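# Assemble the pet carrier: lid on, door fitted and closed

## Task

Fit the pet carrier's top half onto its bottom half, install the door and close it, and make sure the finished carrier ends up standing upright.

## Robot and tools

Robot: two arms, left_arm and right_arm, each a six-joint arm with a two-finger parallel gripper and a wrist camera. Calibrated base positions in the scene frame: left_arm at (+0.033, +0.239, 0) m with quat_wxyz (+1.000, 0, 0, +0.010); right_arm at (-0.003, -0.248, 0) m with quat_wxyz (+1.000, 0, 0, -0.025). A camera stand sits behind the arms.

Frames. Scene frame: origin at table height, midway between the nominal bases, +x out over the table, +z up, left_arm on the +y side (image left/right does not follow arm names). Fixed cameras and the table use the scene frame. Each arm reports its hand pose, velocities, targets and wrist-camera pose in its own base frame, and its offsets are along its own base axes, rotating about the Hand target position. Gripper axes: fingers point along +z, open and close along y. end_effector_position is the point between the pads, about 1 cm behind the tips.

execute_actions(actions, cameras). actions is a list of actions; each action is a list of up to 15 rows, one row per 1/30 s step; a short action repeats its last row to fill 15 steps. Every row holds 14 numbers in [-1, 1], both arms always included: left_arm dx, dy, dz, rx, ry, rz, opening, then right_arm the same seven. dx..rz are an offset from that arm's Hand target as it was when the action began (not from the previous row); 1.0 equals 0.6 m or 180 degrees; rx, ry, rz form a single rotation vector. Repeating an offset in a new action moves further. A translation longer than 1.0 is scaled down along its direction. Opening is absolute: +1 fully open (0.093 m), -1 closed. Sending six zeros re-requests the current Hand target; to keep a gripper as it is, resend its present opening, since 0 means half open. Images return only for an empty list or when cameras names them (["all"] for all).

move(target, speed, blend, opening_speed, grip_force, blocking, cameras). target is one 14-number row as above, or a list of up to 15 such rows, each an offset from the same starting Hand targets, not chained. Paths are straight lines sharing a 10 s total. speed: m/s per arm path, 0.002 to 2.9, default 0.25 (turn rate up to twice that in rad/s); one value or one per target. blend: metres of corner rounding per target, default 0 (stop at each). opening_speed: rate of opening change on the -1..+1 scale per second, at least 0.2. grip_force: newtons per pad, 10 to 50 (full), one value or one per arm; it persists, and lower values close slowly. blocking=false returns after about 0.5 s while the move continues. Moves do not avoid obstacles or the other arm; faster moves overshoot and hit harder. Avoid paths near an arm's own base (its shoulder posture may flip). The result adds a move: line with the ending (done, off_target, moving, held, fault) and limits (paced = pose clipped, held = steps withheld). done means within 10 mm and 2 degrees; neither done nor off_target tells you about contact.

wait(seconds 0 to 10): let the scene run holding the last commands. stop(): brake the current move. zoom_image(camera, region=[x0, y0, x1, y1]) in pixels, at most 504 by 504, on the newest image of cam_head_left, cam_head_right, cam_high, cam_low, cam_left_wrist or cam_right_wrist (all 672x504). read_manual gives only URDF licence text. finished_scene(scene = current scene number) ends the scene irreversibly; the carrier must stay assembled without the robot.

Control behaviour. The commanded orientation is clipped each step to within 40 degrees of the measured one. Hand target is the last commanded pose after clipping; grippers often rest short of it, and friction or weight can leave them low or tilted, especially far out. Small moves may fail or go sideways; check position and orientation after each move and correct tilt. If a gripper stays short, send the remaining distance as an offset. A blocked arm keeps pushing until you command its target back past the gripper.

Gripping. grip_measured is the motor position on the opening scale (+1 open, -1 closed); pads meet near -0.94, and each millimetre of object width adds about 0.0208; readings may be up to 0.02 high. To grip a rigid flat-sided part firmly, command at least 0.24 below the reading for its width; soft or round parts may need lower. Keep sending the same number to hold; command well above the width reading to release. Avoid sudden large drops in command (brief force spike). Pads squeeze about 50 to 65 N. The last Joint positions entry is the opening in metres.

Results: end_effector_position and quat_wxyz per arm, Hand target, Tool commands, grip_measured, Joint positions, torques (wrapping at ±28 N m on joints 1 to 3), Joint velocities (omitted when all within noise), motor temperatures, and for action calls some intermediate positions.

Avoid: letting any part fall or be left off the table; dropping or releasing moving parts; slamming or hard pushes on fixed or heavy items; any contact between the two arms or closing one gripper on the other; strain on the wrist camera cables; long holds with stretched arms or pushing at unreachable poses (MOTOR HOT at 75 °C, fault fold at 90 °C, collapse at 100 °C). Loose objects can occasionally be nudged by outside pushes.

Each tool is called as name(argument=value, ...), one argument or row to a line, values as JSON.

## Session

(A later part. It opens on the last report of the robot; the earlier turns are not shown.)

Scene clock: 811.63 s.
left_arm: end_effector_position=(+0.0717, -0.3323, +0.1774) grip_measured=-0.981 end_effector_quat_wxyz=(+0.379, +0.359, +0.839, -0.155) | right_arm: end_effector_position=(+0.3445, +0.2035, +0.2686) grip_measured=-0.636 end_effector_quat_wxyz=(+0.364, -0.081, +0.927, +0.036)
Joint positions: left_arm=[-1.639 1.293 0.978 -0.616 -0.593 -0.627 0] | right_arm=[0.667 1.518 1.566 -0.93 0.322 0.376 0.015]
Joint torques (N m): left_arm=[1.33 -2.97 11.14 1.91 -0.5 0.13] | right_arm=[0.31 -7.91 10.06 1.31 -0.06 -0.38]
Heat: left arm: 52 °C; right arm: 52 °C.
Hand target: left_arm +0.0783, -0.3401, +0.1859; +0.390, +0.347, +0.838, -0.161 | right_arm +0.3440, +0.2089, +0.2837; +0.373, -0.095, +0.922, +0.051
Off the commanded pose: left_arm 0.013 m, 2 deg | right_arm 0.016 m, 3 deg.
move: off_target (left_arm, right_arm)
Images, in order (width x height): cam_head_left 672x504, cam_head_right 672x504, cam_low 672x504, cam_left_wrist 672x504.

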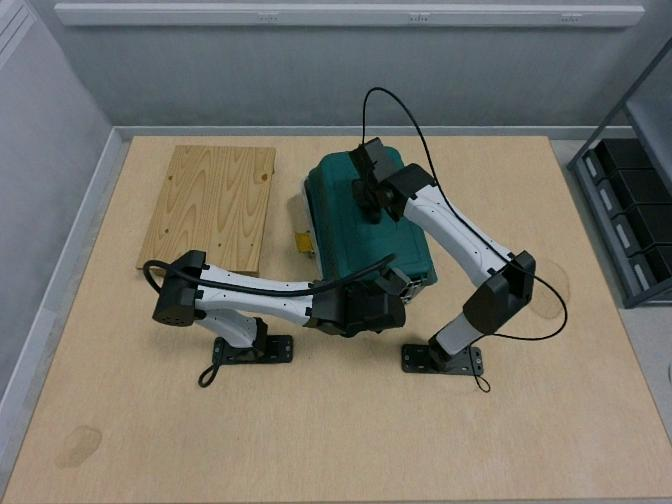

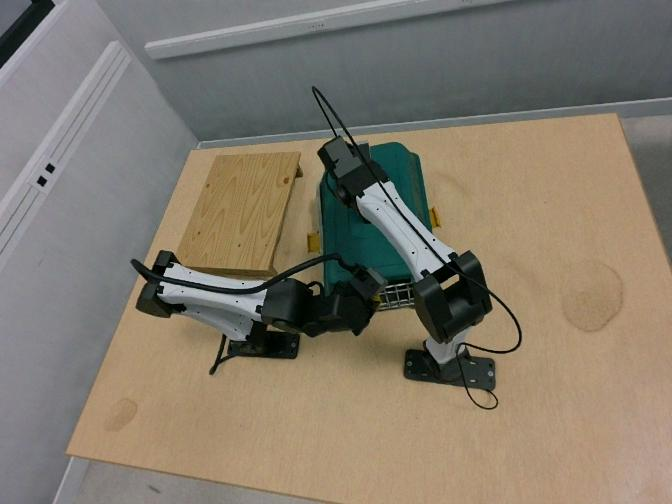

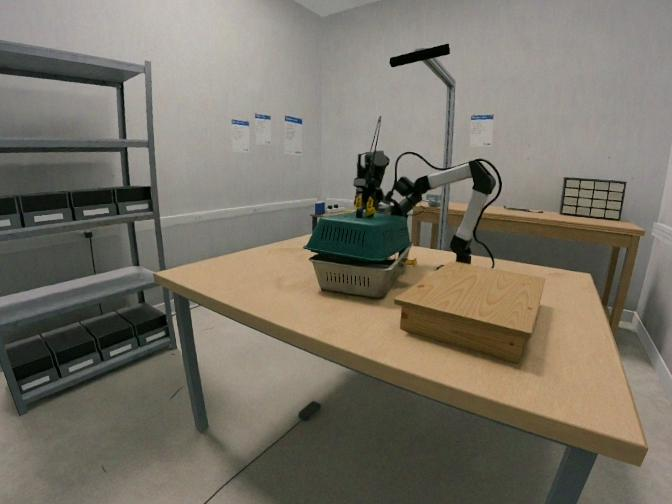

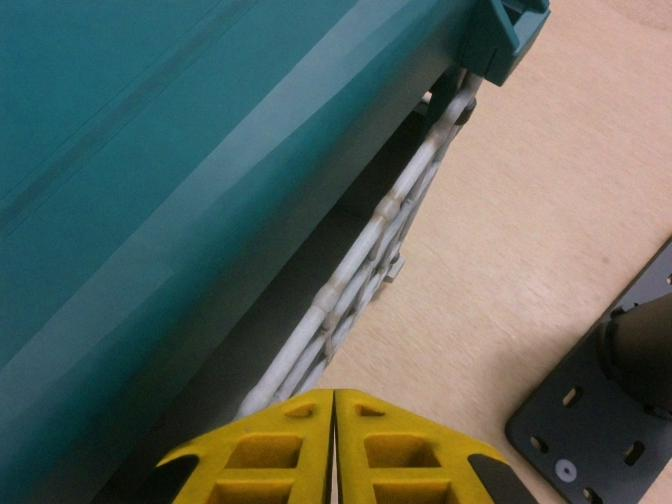

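zoom_image(
  camera="cam_head_left",
  region=[280, 130, 450, 310],
)

zoom_image(
  camera="cam_head_right",
  region=[290, 130, 460, 320],
)

Scaled by 2.800 from the camera's 672x504 image, which has a finer 960x720 frame.

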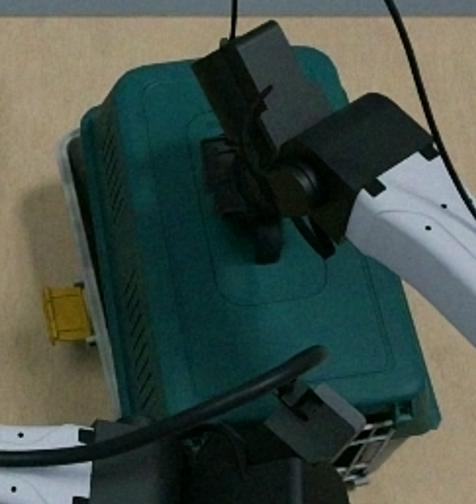

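Scaled by 2.653 from the camera's 672x504 image, which has a finer 960x720 frame.

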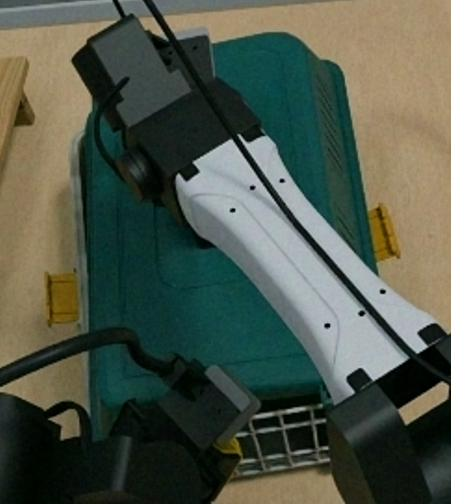

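move(
  target=[0,0,0,0,0,0,-1,0.004,0.011,0.01,0,0,0.004,-0.95],
  speed=0.05,
  cameras=["cam_head_left","cam_head_right","cam_low","cam_left_wrist"],
)

zoom_image(
  camera="cam_head_left",
  region=[370, 240, 450, 310],
)

zoom_image(
  camera="cam_head_right",
  region=[370, 240, 440, 320],
)

zoom_image(
  camera="cam_left_wrist",
  region=[400, 0, 580, 180],
)

zoom_image(
  camera="cam_head_left",
  region=[280, 130, 450, 310],
)

Scene clock: 851.83 s.
left_arm: end_effector_position=(+0.0730, -0.3326, +0.1765) grip_measured=-0.981 end_effector_quat_wxyz=(+0.379, +0.358, +0.839, -0.153) | right_arm: end_effector_position=(+0.3439, +0.2087, +0.2712) grip_measured=-0.636 end_effector_quat_wxyz=(+0.353, -0.098, +0.930, +0.039)
Joint positions: left_arm=[-1.635 1.296 0.978 -0.615 -0.594 -0.627 0] | right_arm=[0.667 1.543 1.615 -0.97 0.294 0.352 0.015]
Joint torques (N m): left_arm=[0.96 -3.28 11.14 1.89 -0.49 0.12] | right_arm=[0.95 -7.88 10.22 1.44 0.16 -0.17]
Heat: left arm: 52 °C; right arm: 52 °C.
Hand target: left_arm +0.0783, -0.3402, +0.1858; +0.390, +0.347, +0.838, -0.161 | right_arm +0.3464, +0.2155, +0.2896; +0.373, -0.101, +0.921, +0.053
Off the commanded pose: left_arm 0.013 m, 2 deg | right_arm 0.020 m, 3 deg.
move: off_target (left_arm, right_arm)
Images, in order (width x height): cam_head_left 672x504, cam_head_right 672x504, cam_low 672x504, cam_left_wrist 672x504.

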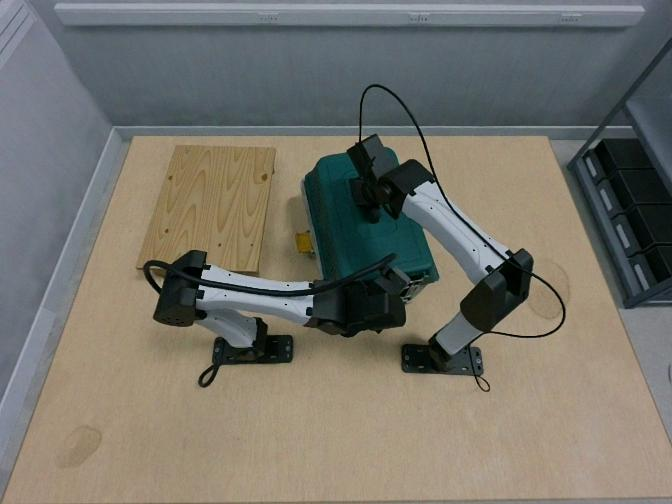

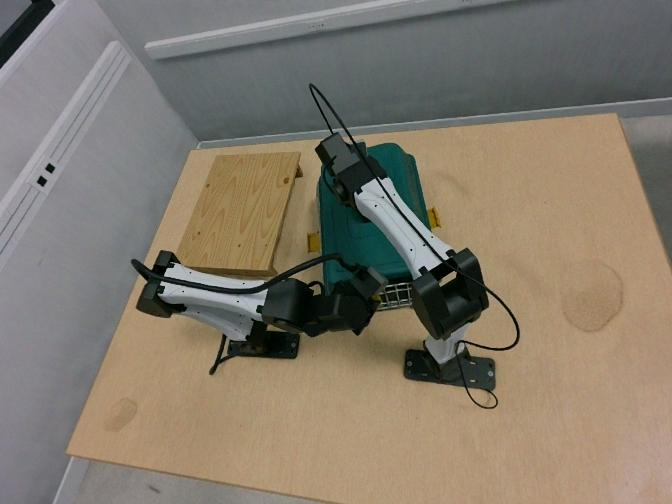

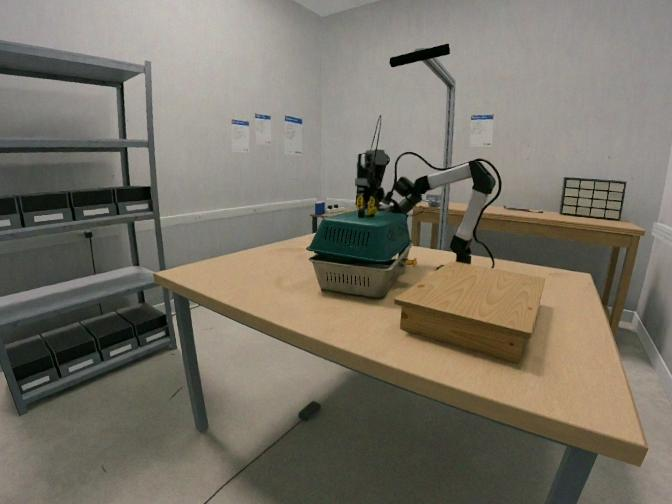

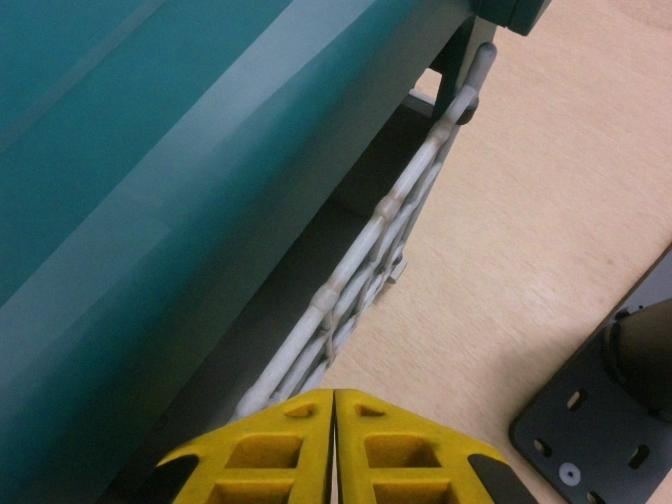

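Scaled by 6.300 from the camera's 672x504 image, which has a finer 960x720 frame.

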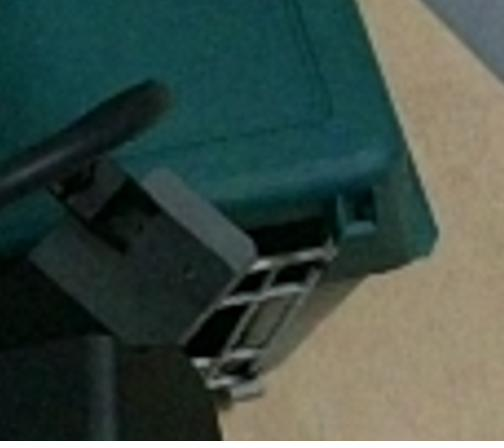

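Scaled by 6.300 from the camera's 672x504 image, which has a finer 960x720 frame.

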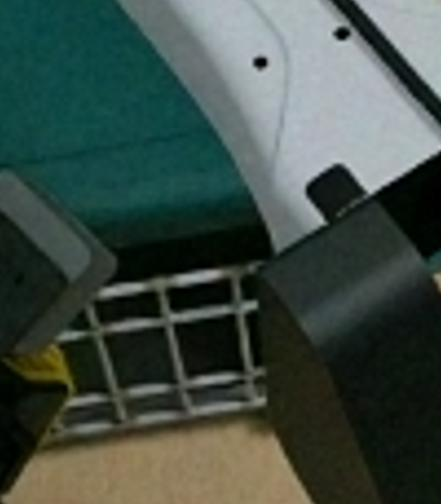

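Scaled by 2.800 from the camera's 672x504 image, which has a finer 960x720 frame.

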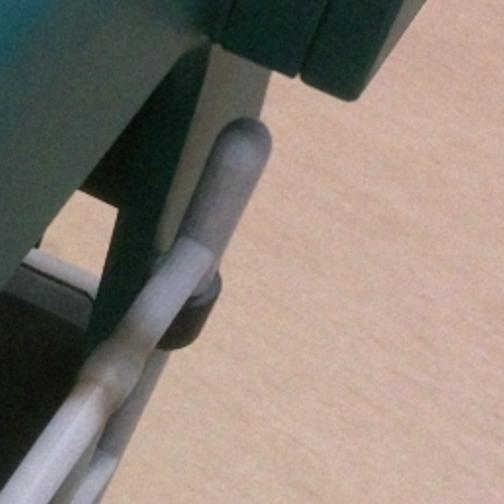

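Scaled by 2.800 from the camera's 672x504 image, which has a finer 960x720 frame.

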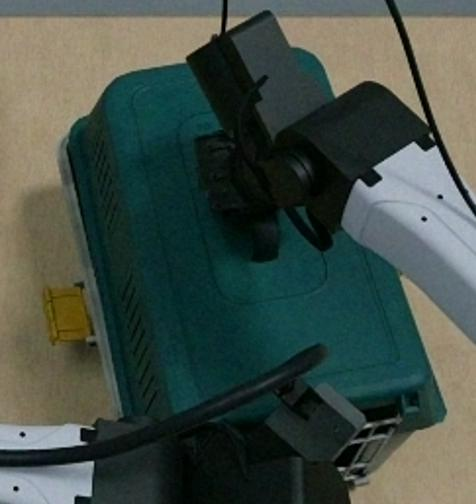

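move(
  target=[0,0,0,0,0,0,-1,0.001,0.001,-0.003,0,-0.018,-0.008,-0.95],
  speed=0.05,
  cameras=["cam_head_left","cam_head_right","cam_low","cam_left_wrist"],
)

zoom_image(
  camera="cam_head_left",
  region=[370, 240, 450, 310],
)

zoom_image(
  camera="cam_left_wrist",
  region=[400, 0, 580, 180],
)

zoom_image(
  camera="cam_low",
  region=[290, 190, 430, 310],
)

Scene clock: 864.77 s.
left_arm: end_effector_position=(+0.0730, -0.3326, +0.1765) grip_measured=-0.981 end_effector_quat_wxyz=(+0.379, +0.358, +0.839, -0.153) | right_arm: end_effector_position=(+0.3449, +0.2149, +0.2673) grip_measured=-0.636 end_effector_quat_wxyz=(+0.362, -0.103, +0.926, +0.036)
Joint positions: left_arm=[-1.635 1.296 0.978 -0.615 -0.594 -0.627 0] | right_arm=[0.687 1.543 1.588 -0.929 0.317 0.352 0.015]
Joint torques (N m): left_arm=[0.94 -3.28 11.15 1.89 -0.49 0.12] | right_arm=[1.22 -10.65 6.67 1.8 0.47 -0.02]
Motor temperatures (°C): left_arm=[28 29 52 40 28 27 26] | right_arm=[27 49 55 31 24 27 28]
Heat: left arm: 52 °C; right arm: 55 °C.
Hand target: left_arm +0.0783, -0.3401, +0.1858; +0.390, +0.347, +0.838, -0.161 | right_arm +0.3471, +0.2160, +0.2878; +0.399, -0.091, +0.911, +0.045
Off the commanded pose: left_arm 0.013 m, 2 deg | right_arm 0.021 m, 5 deg.
move: off_target (left_arm, right_arm)
Images, in order (width x height): cam_head_left 672x504, cam_head_right 672x504, cam_low 672x504, cam_left_wrist 672x504.

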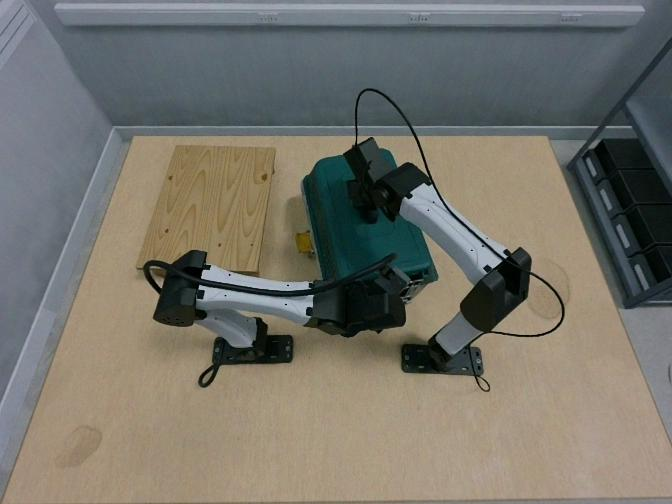

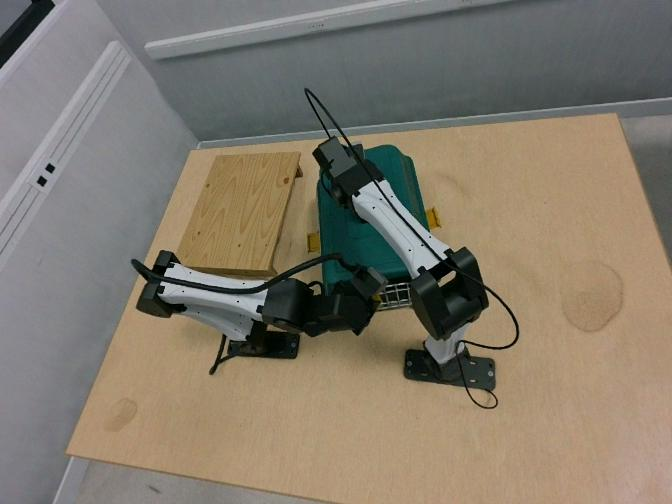

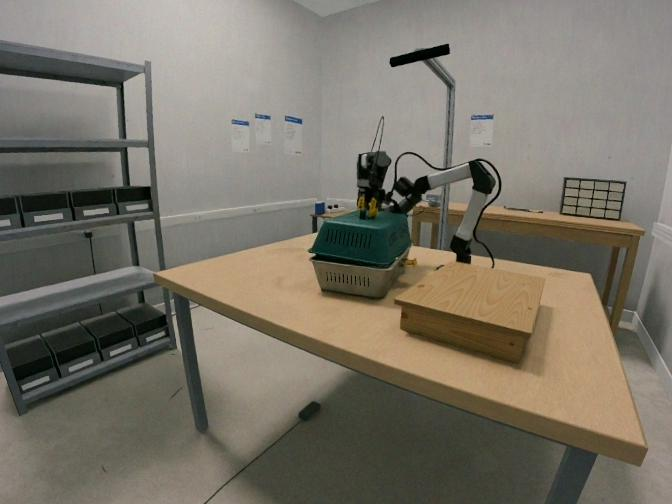

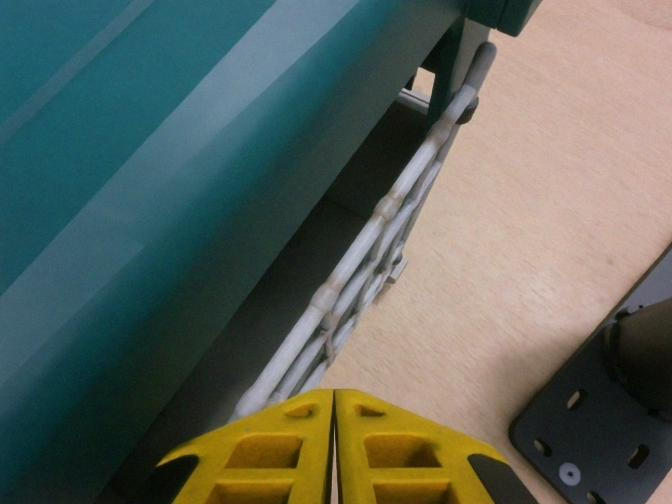

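Scaled by 6.300 from the camera's 672x504 image, which has a finer 960x720 frame.

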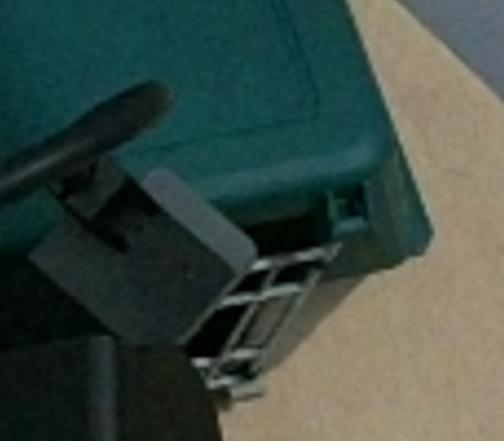

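Scaled by 2.800 from the camera's 672x504 image, which has a finer 960x720 frame.

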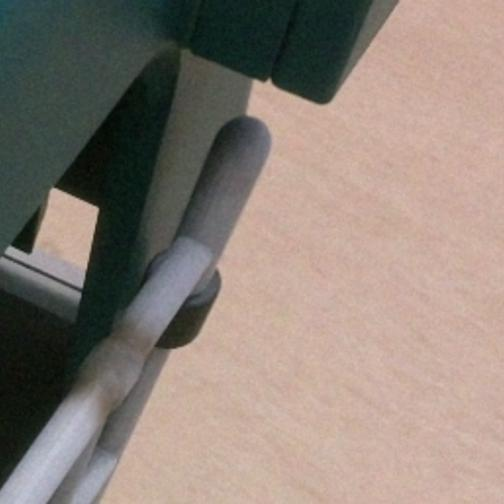

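Scaled by 3.600 from the camera's 672x504 image, which has a finer 960x720 frame.

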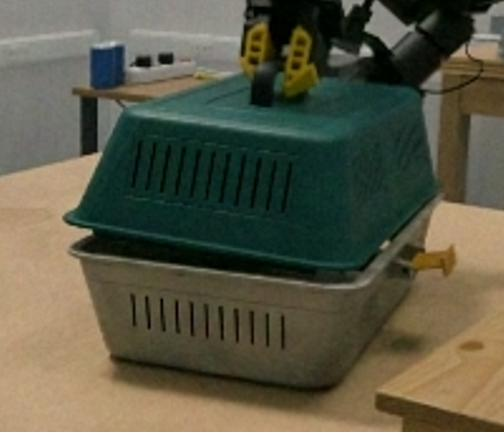

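move(
  target=[0,0,0,0,0,0,-1,-0.006,0,-0.02,0,0.01,0,-0.95],
  speed=0.05,
  cameras=["cam_head_left","cam_head_right","cam_low","cam_left_wrist"],
)

zoom_image(
  camera="cam_head_left",
  region=[370, 240, 450, 310],
)

zoom_image(
  camera="cam_left_wrist",
  region=[400, 0, 580, 180],
)

zoom_image(
  camera="cam_low",
  region=[290, 190, 430, 310],
)

Scene clock: 880.77 s.
left_arm: end_effector_position=(+0.0730, -0.3326, +0.1765) grip_measured=-0.981 end_effector_quat_wxyz=(+0.379, +0.358, +0.839, -0.153) | right_arm: end_effector_position=(+0.3469, +0.2165, +0.2623) grip_measured=-0.636 end_effector_quat_wxyz=(+0.364, -0.102, +0.925, +0.037)
Joint positions: left_arm=[-1.635 1.296 0.978 -0.615 -0.594 -0.627 0] | right_arm=[0.687 1.543 1.564 -0.901 0.317 0.352 0.015]
Joint torques (N m): left_arm=[0.95 -3.29 11.15 1.89 -0.49 0.12] | right_arm=[1.18 -10.73 6.19 1.57 0.34 0.12]
Heat: left arm: 52 °C; right arm: 54 °C.
Hand target: left_arm +0.0783, -0.3401, +0.1858; +0.390, +0.347, +0.838, -0.161 | right_arm +0.3435, +0.2160, +0.2758; +0.385, -0.090, +0.917, +0.047
Off the commanded pose: left_arm 0.013 m, 2 deg | right_arm 0.014 m, 3 deg.
move: off_target (left_arm, right_arm)
Images, in order (width x height): cam_head_left 672x504, cam_head_right 672x504, cam_low 672x504, cam_left_wrist 672x504.

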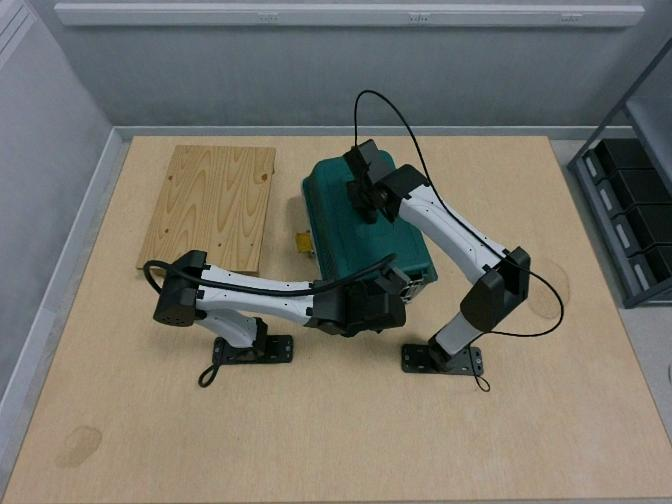

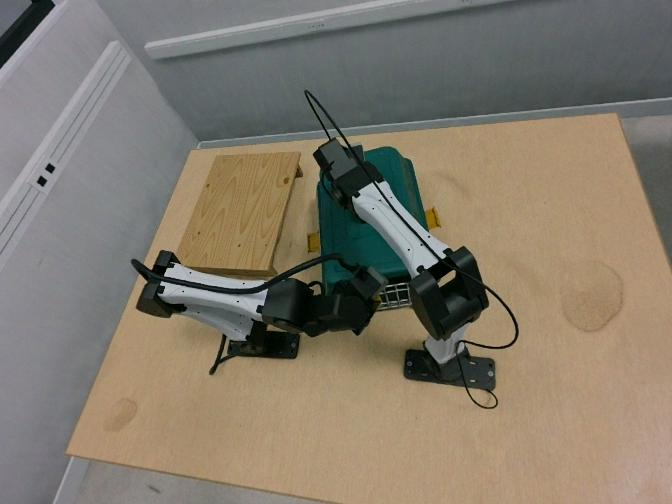

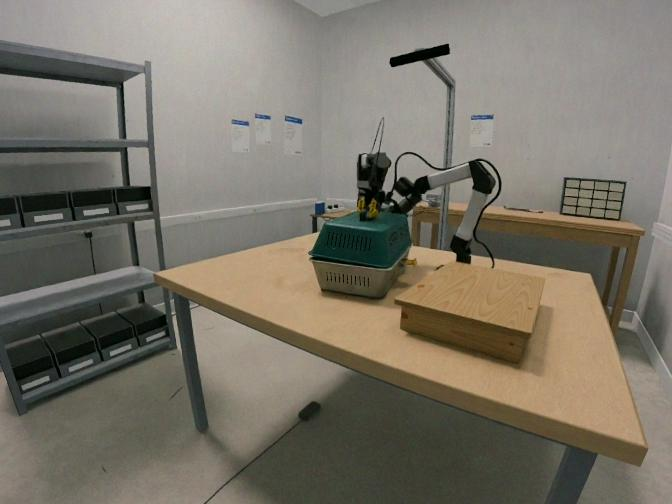

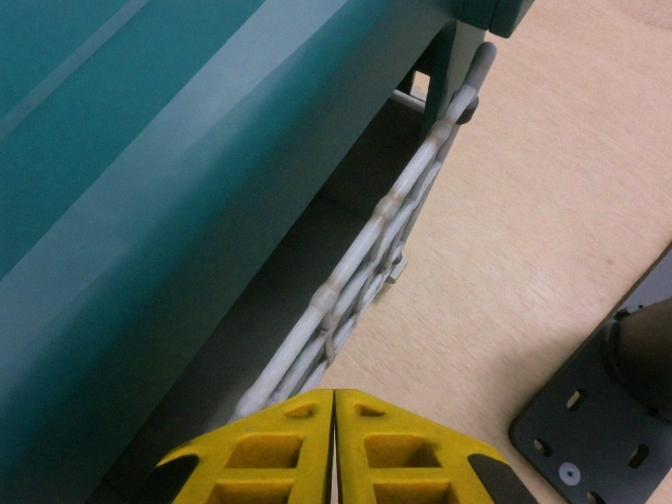

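Scaled by 6.300 from the camera's 672x504 image, which has a finer 960x720 frame.

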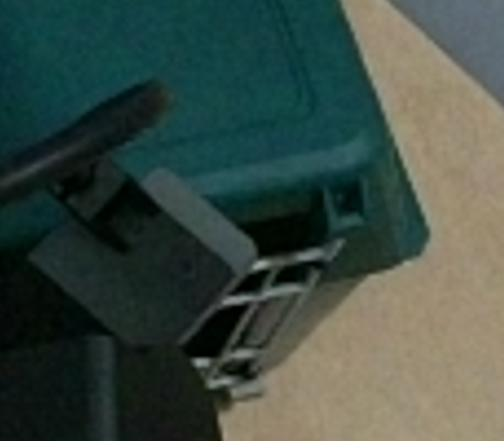

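Scaled by 2.800 from the camera's 672x504 image, which has a finer 960x720 frame.

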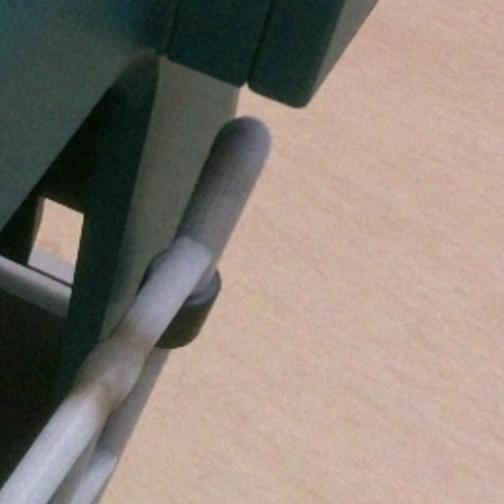

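Scaled by 3.600 from the camera's 672x504 image, which has a finer 960x720 frame.

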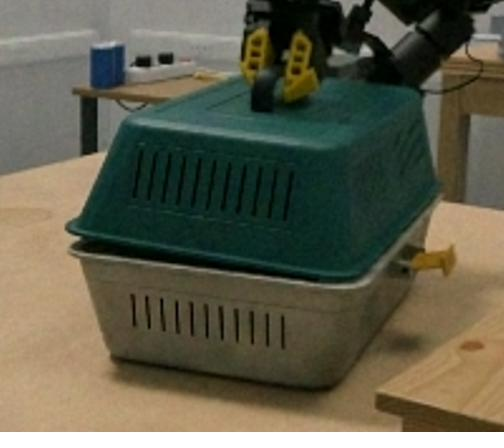

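move(
  target=[0,0,0,0,0,0,-1,-0.009,0,-0.001,0,-0.014,0,-0.95],
  speed=0.05,
  cameras=["cam_head_left","cam_head_right","cam_low","cam_left_wrist"],
)

zoom_image(
  camera="cam_head_left",
  region=[370, 240, 450, 310],
)

zoom_image(
  camera="cam_left_wrist",
  region=[400, 0, 580, 180],
)

zoom_image(
  camera="cam_low",
  region=[290, 190, 430, 310],
)

Scene clock: 900.80 s.
left_arm: end_effector_position=(+0.0729, -0.3326, +0.1764) grip_measured=-0.981 end_effector_quat_wxyz=(+0.379, +0.358, +0.839, -0.153) | right_arm: end_effector_position=(+0.3440, +0.2164, +0.2668) grip_measured=-0.636 end_effector_quat_wxyz=(+0.392, -0.099, +0.914, +0.041)
Joint positions: left_arm=[-1.635 1.296 0.978 -0.615 -0.593 -0.627 0] | right_arm=[0.703 1.493 1.495 -0.825 0.347 0.349 0.015]
Joint torques (N m): left_arm=[0.94 -3.29 11.15 1.89 -0.5 0.12] | right_arm=[1.81 -9.81 6.06 1.52 0.4 0.11]
Heat: left arm: 53 °C; right arm: 53 °C.
Hand target: left_arm +0.0783, -0.3401, +0.1858; +0.390, +0.347, +0.838, -0.161 | right_arm +0.3381, +0.2160, +0.2754; +0.405, -0.091, +0.909, +0.045
Off the commanded pose: left_arm 0.013 m, 2 deg | right_arm 0.010 m, 2 deg.
move: off_target (left_arm)
Images, in order (width x height): cam_head_left 672x504, cam_head_right 672x504, cam_low 672x504, cam_left_wrist 672x504.

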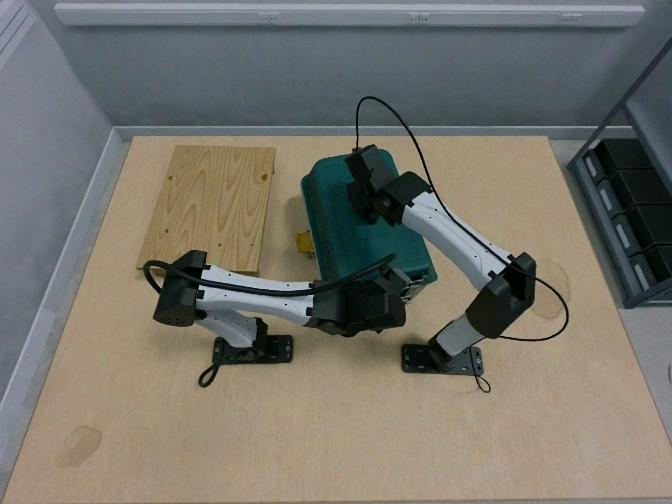

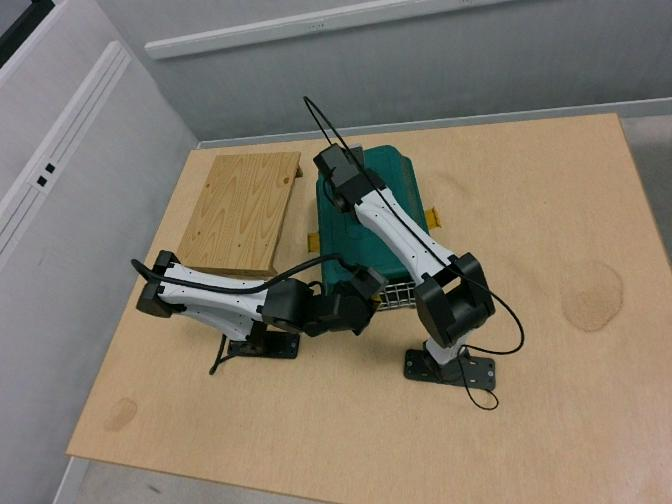

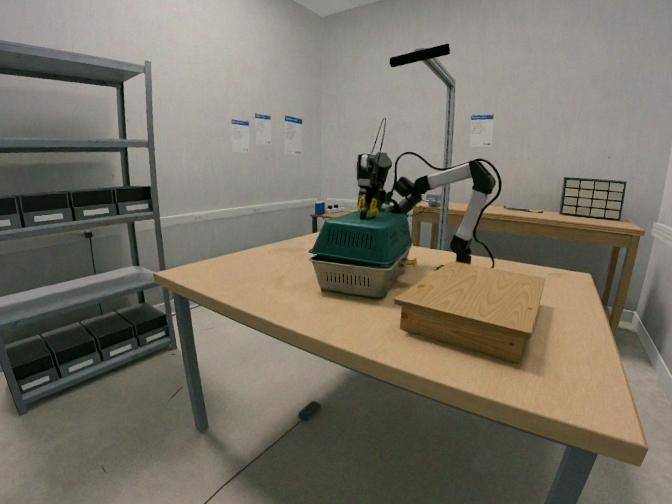

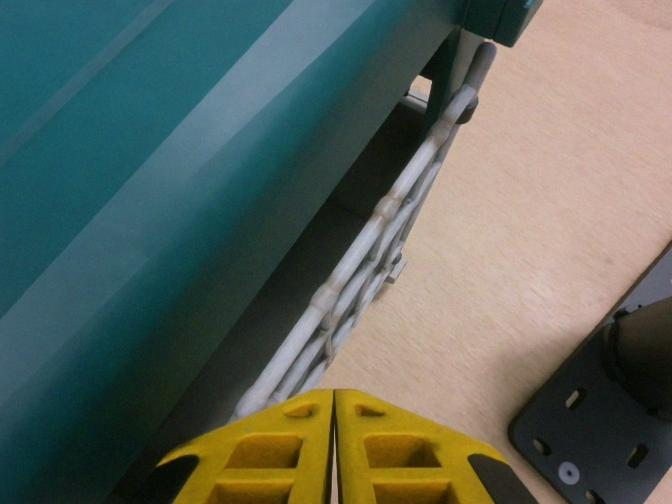

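Scaled by 6.300 from the camera's 672x504 image, which has a finer 960x720 frame.

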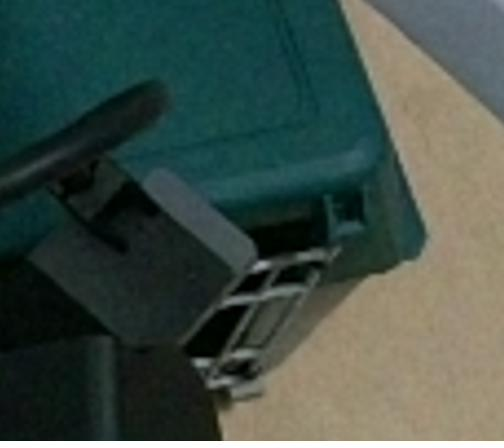

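Scaled by 2.800 from the camera's 672x504 image, which has a finer 960x720 frame.

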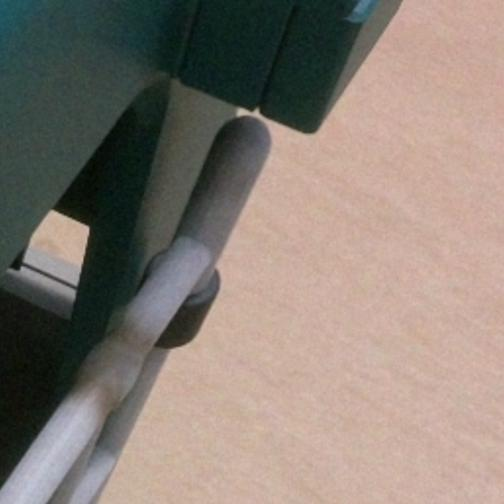

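Scaled by 3.600 from the camera's 672x504 image, which has a finer 960x720 frame.

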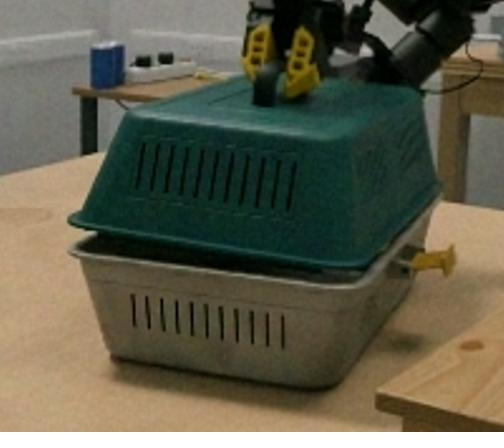

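move(
  target=[0,0,0,0,0,0,-1,-0.007,0.002,-0.02,0,0.004,0,-0.95],
  speed=0.05,
  cameras=["cam_head_left","cam_head_right","cam_low","cam_left_wrist"],
)

zoom_image(
  camera="cam_head_left",
  region=[370, 240, 450, 310],
)

zoom_image(
  camera="cam_left_wrist",
  region=[400, 0, 580, 180],
)

zoom_image(
  camera="cam_low",
  region=[290, 190, 430, 310],
)

Scene clock: 911.90 s.
left_arm: end_effector_position=(+0.0729, -0.3326, +0.1764) grip_measured=-0.981 end_effector_quat_wxyz=(+0.379, +0.359, +0.839, -0.153) | right_arm: end_effector_position=(+0.3462, +0.2169, +0.2631) grip_measured=-0.636 end_effector_quat_wxyz=(+0.404, -0.096, +0.909, +0.041)
Joint positions: left_arm=[-1.635 1.296 0.978 -0.615 -0.593 -0.627 0] | right_arm=[0.707 1.481 1.451 -0.771 0.364 0.347 0.015]
Joint torques (N m): left_arm=[0.95 -3.29 11.15 1.89 -0.5 0.12] | right_arm=[2.24 -9.63 5.68 1.26 0.27 0.26]
Heat: left arm: 53 °C; right arm: 53 °C.
Hand target: left_arm +0.0783, -0.3401, +0.1858; +0.390, +0.347, +0.838, -0.161 | right_arm +0.3339, +0.2172, +0.2634; +0.399, -0.091, +0.911, +0.046
Off the commanded pose: left_arm 0.013 m, 2 deg | right_arm 0.012 m, 1 deg.
move: off_target (left_arm, right_arm)
Images, in order (width x height): cam_head_left 672x504, cam_head_right 672x504, cam_low 672x504, cam_left_wrist 672x504.

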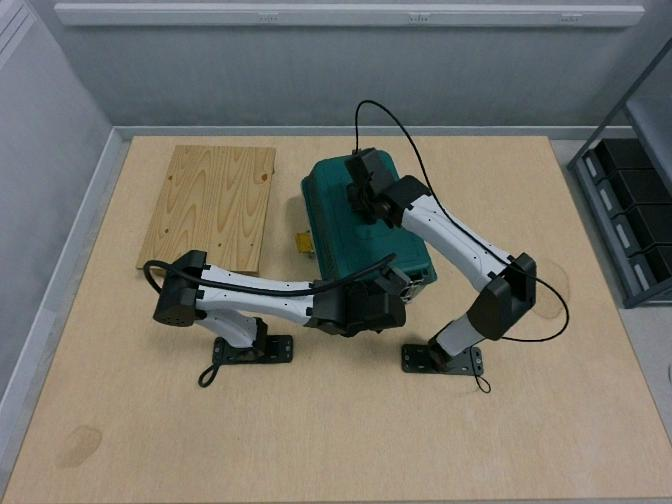

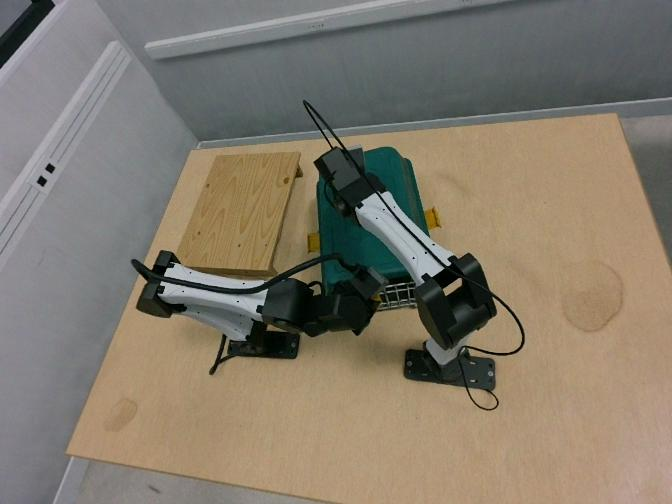

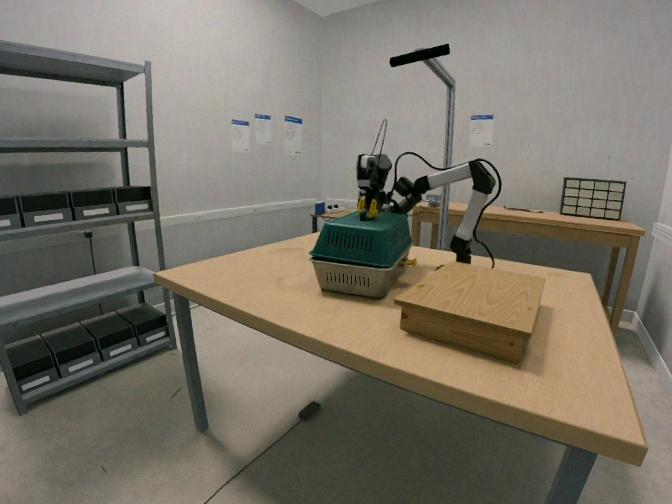

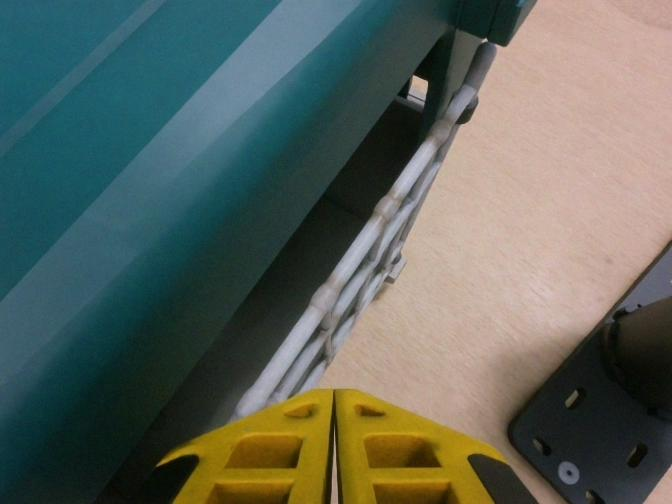

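Scaled by 6.300 from the camera's 672x504 image, which has a finer 960x720 frame.

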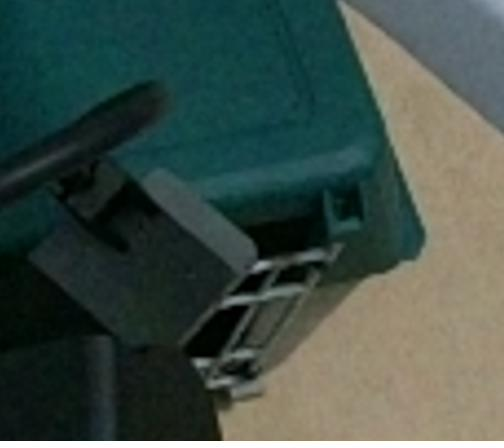

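Scaled by 2.800 from the camera's 672x504 image, which has a finer 960x720 frame.

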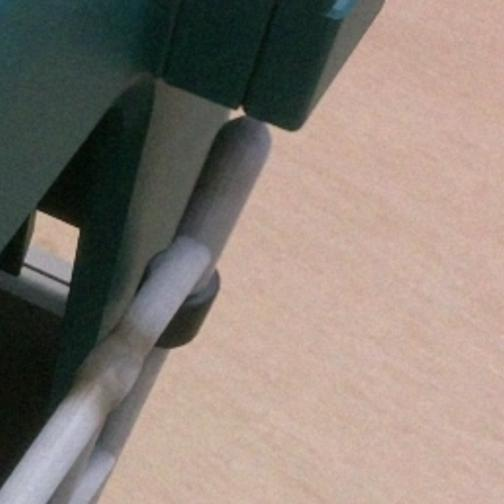

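Scaled by 3.600 from the camera's 672x504 image, which has a finer 960x720 frame.

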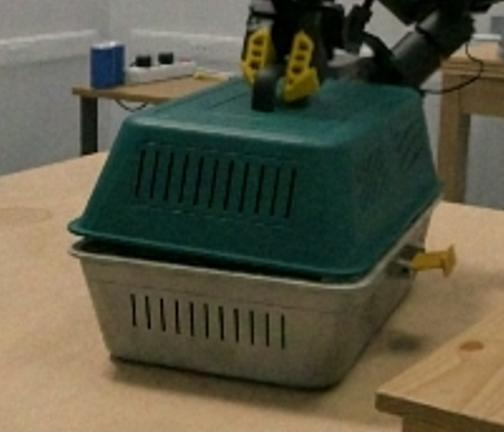

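move(
  target=[
    [0,0,0,0,0,0,-1,-0.012,0.001,0.014,0,0,0,-0.95],
    [0,0,0,0,0,0,-1,-0.012,0.001,0.002,0,0,0,-0.95],
  ],
  speed=0.05,
  cameras=["cam_head_left","cam_low","cam_left_wrist"],
)

zoom_image(
  camera="cam_head_left",
  region=[405, 260, 435, 290],
)

zoom_image(
  camera="cam_left_wrist",
  region=[400, 0, 580, 180],
)

zoom_image(
  camera="cam_low",
  region=[290, 190, 430, 310],
)

Scene clock: 927.97 s.
left_arm: end_effector_position=(+0.0727, -0.3327, +0.1763) grip_measured=-0.981 end_effector_quat_wxyz=(+0.378, +0.359, +0.839, -0.154) | right_arm: end_effector_position=(+0.3422, +0.2173, +0.2688) grip_measured=-0.636 end_effector_quat_wxyz=(+0.412, -0.097, +0.905, +0.041)
Joint positions: left_arm=[-1.635 1.296 0.978 -0.615 -0.591 -0.627 0] | right_arm=[0.721 1.464 1.446 -0.768 0.381 0.348 0.015]
Joint torques (N m): left_arm=[0.95 -3.29 11.15 1.89 -0.51 0.12] | right_arm=[2.58 -9.28 5.46 1.14 0.23 0.4]
Heat: left arm: 53 °C; right arm: 52 °C.
Hand target: left_arm +0.0782, -0.3401, +0.1858; +0.390, +0.347, +0.838, -0.161 | right_arm +0.3267, +0.2177, +0.2646; +0.399, -0.091, +0.911, +0.046
Off the commanded pose: left_arm 0.013 m, 2 deg | right_arm 0.016 m, 2 deg.
move: off_target (left_arm, right_arm)
Images, in order (width x height): cam_head_left 672x504, cam_low 672x504, cam_left_wrist 672x504.

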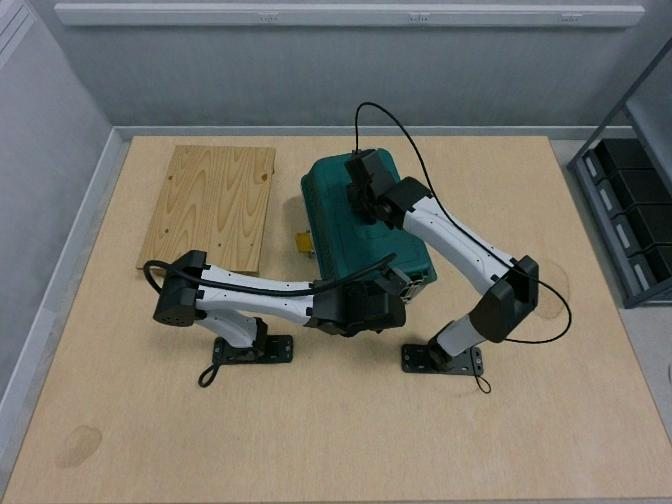

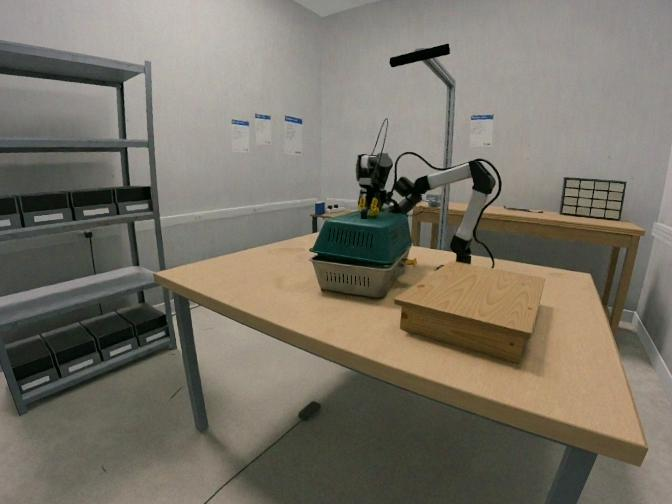

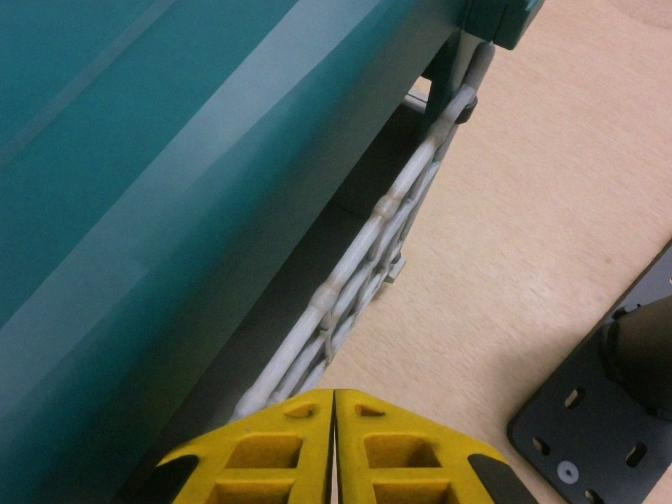

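Scaled by 16.800 from the camera's 672x504 image, which has a finer 960x720 frame.

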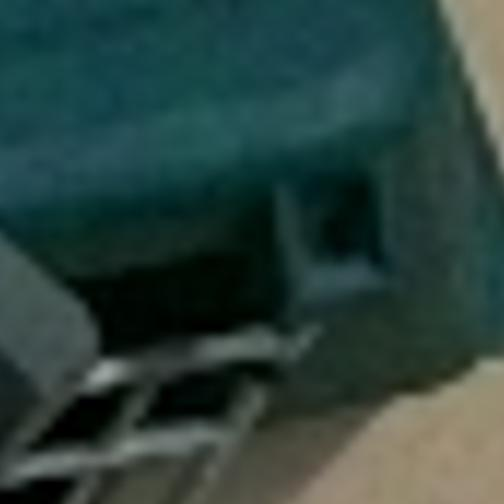

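Scaled by 2.800 from the camera's 672x504 image, which has a finer 960x720 frame.

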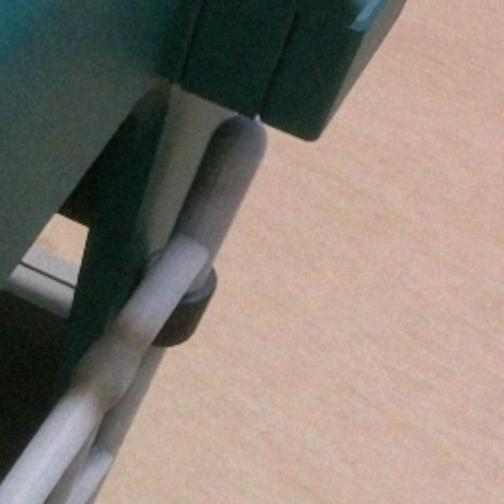

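Scaled by 3.600 from the camera's 672x504 image, which has a finer 960x720 frame.

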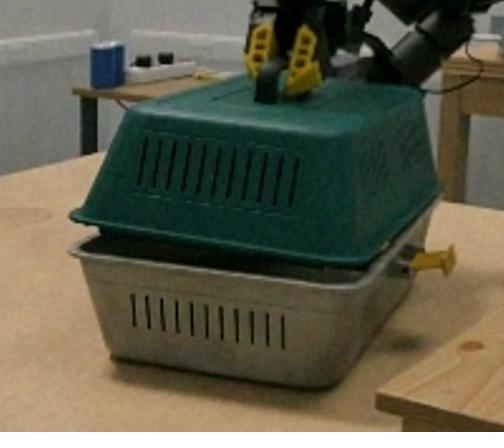

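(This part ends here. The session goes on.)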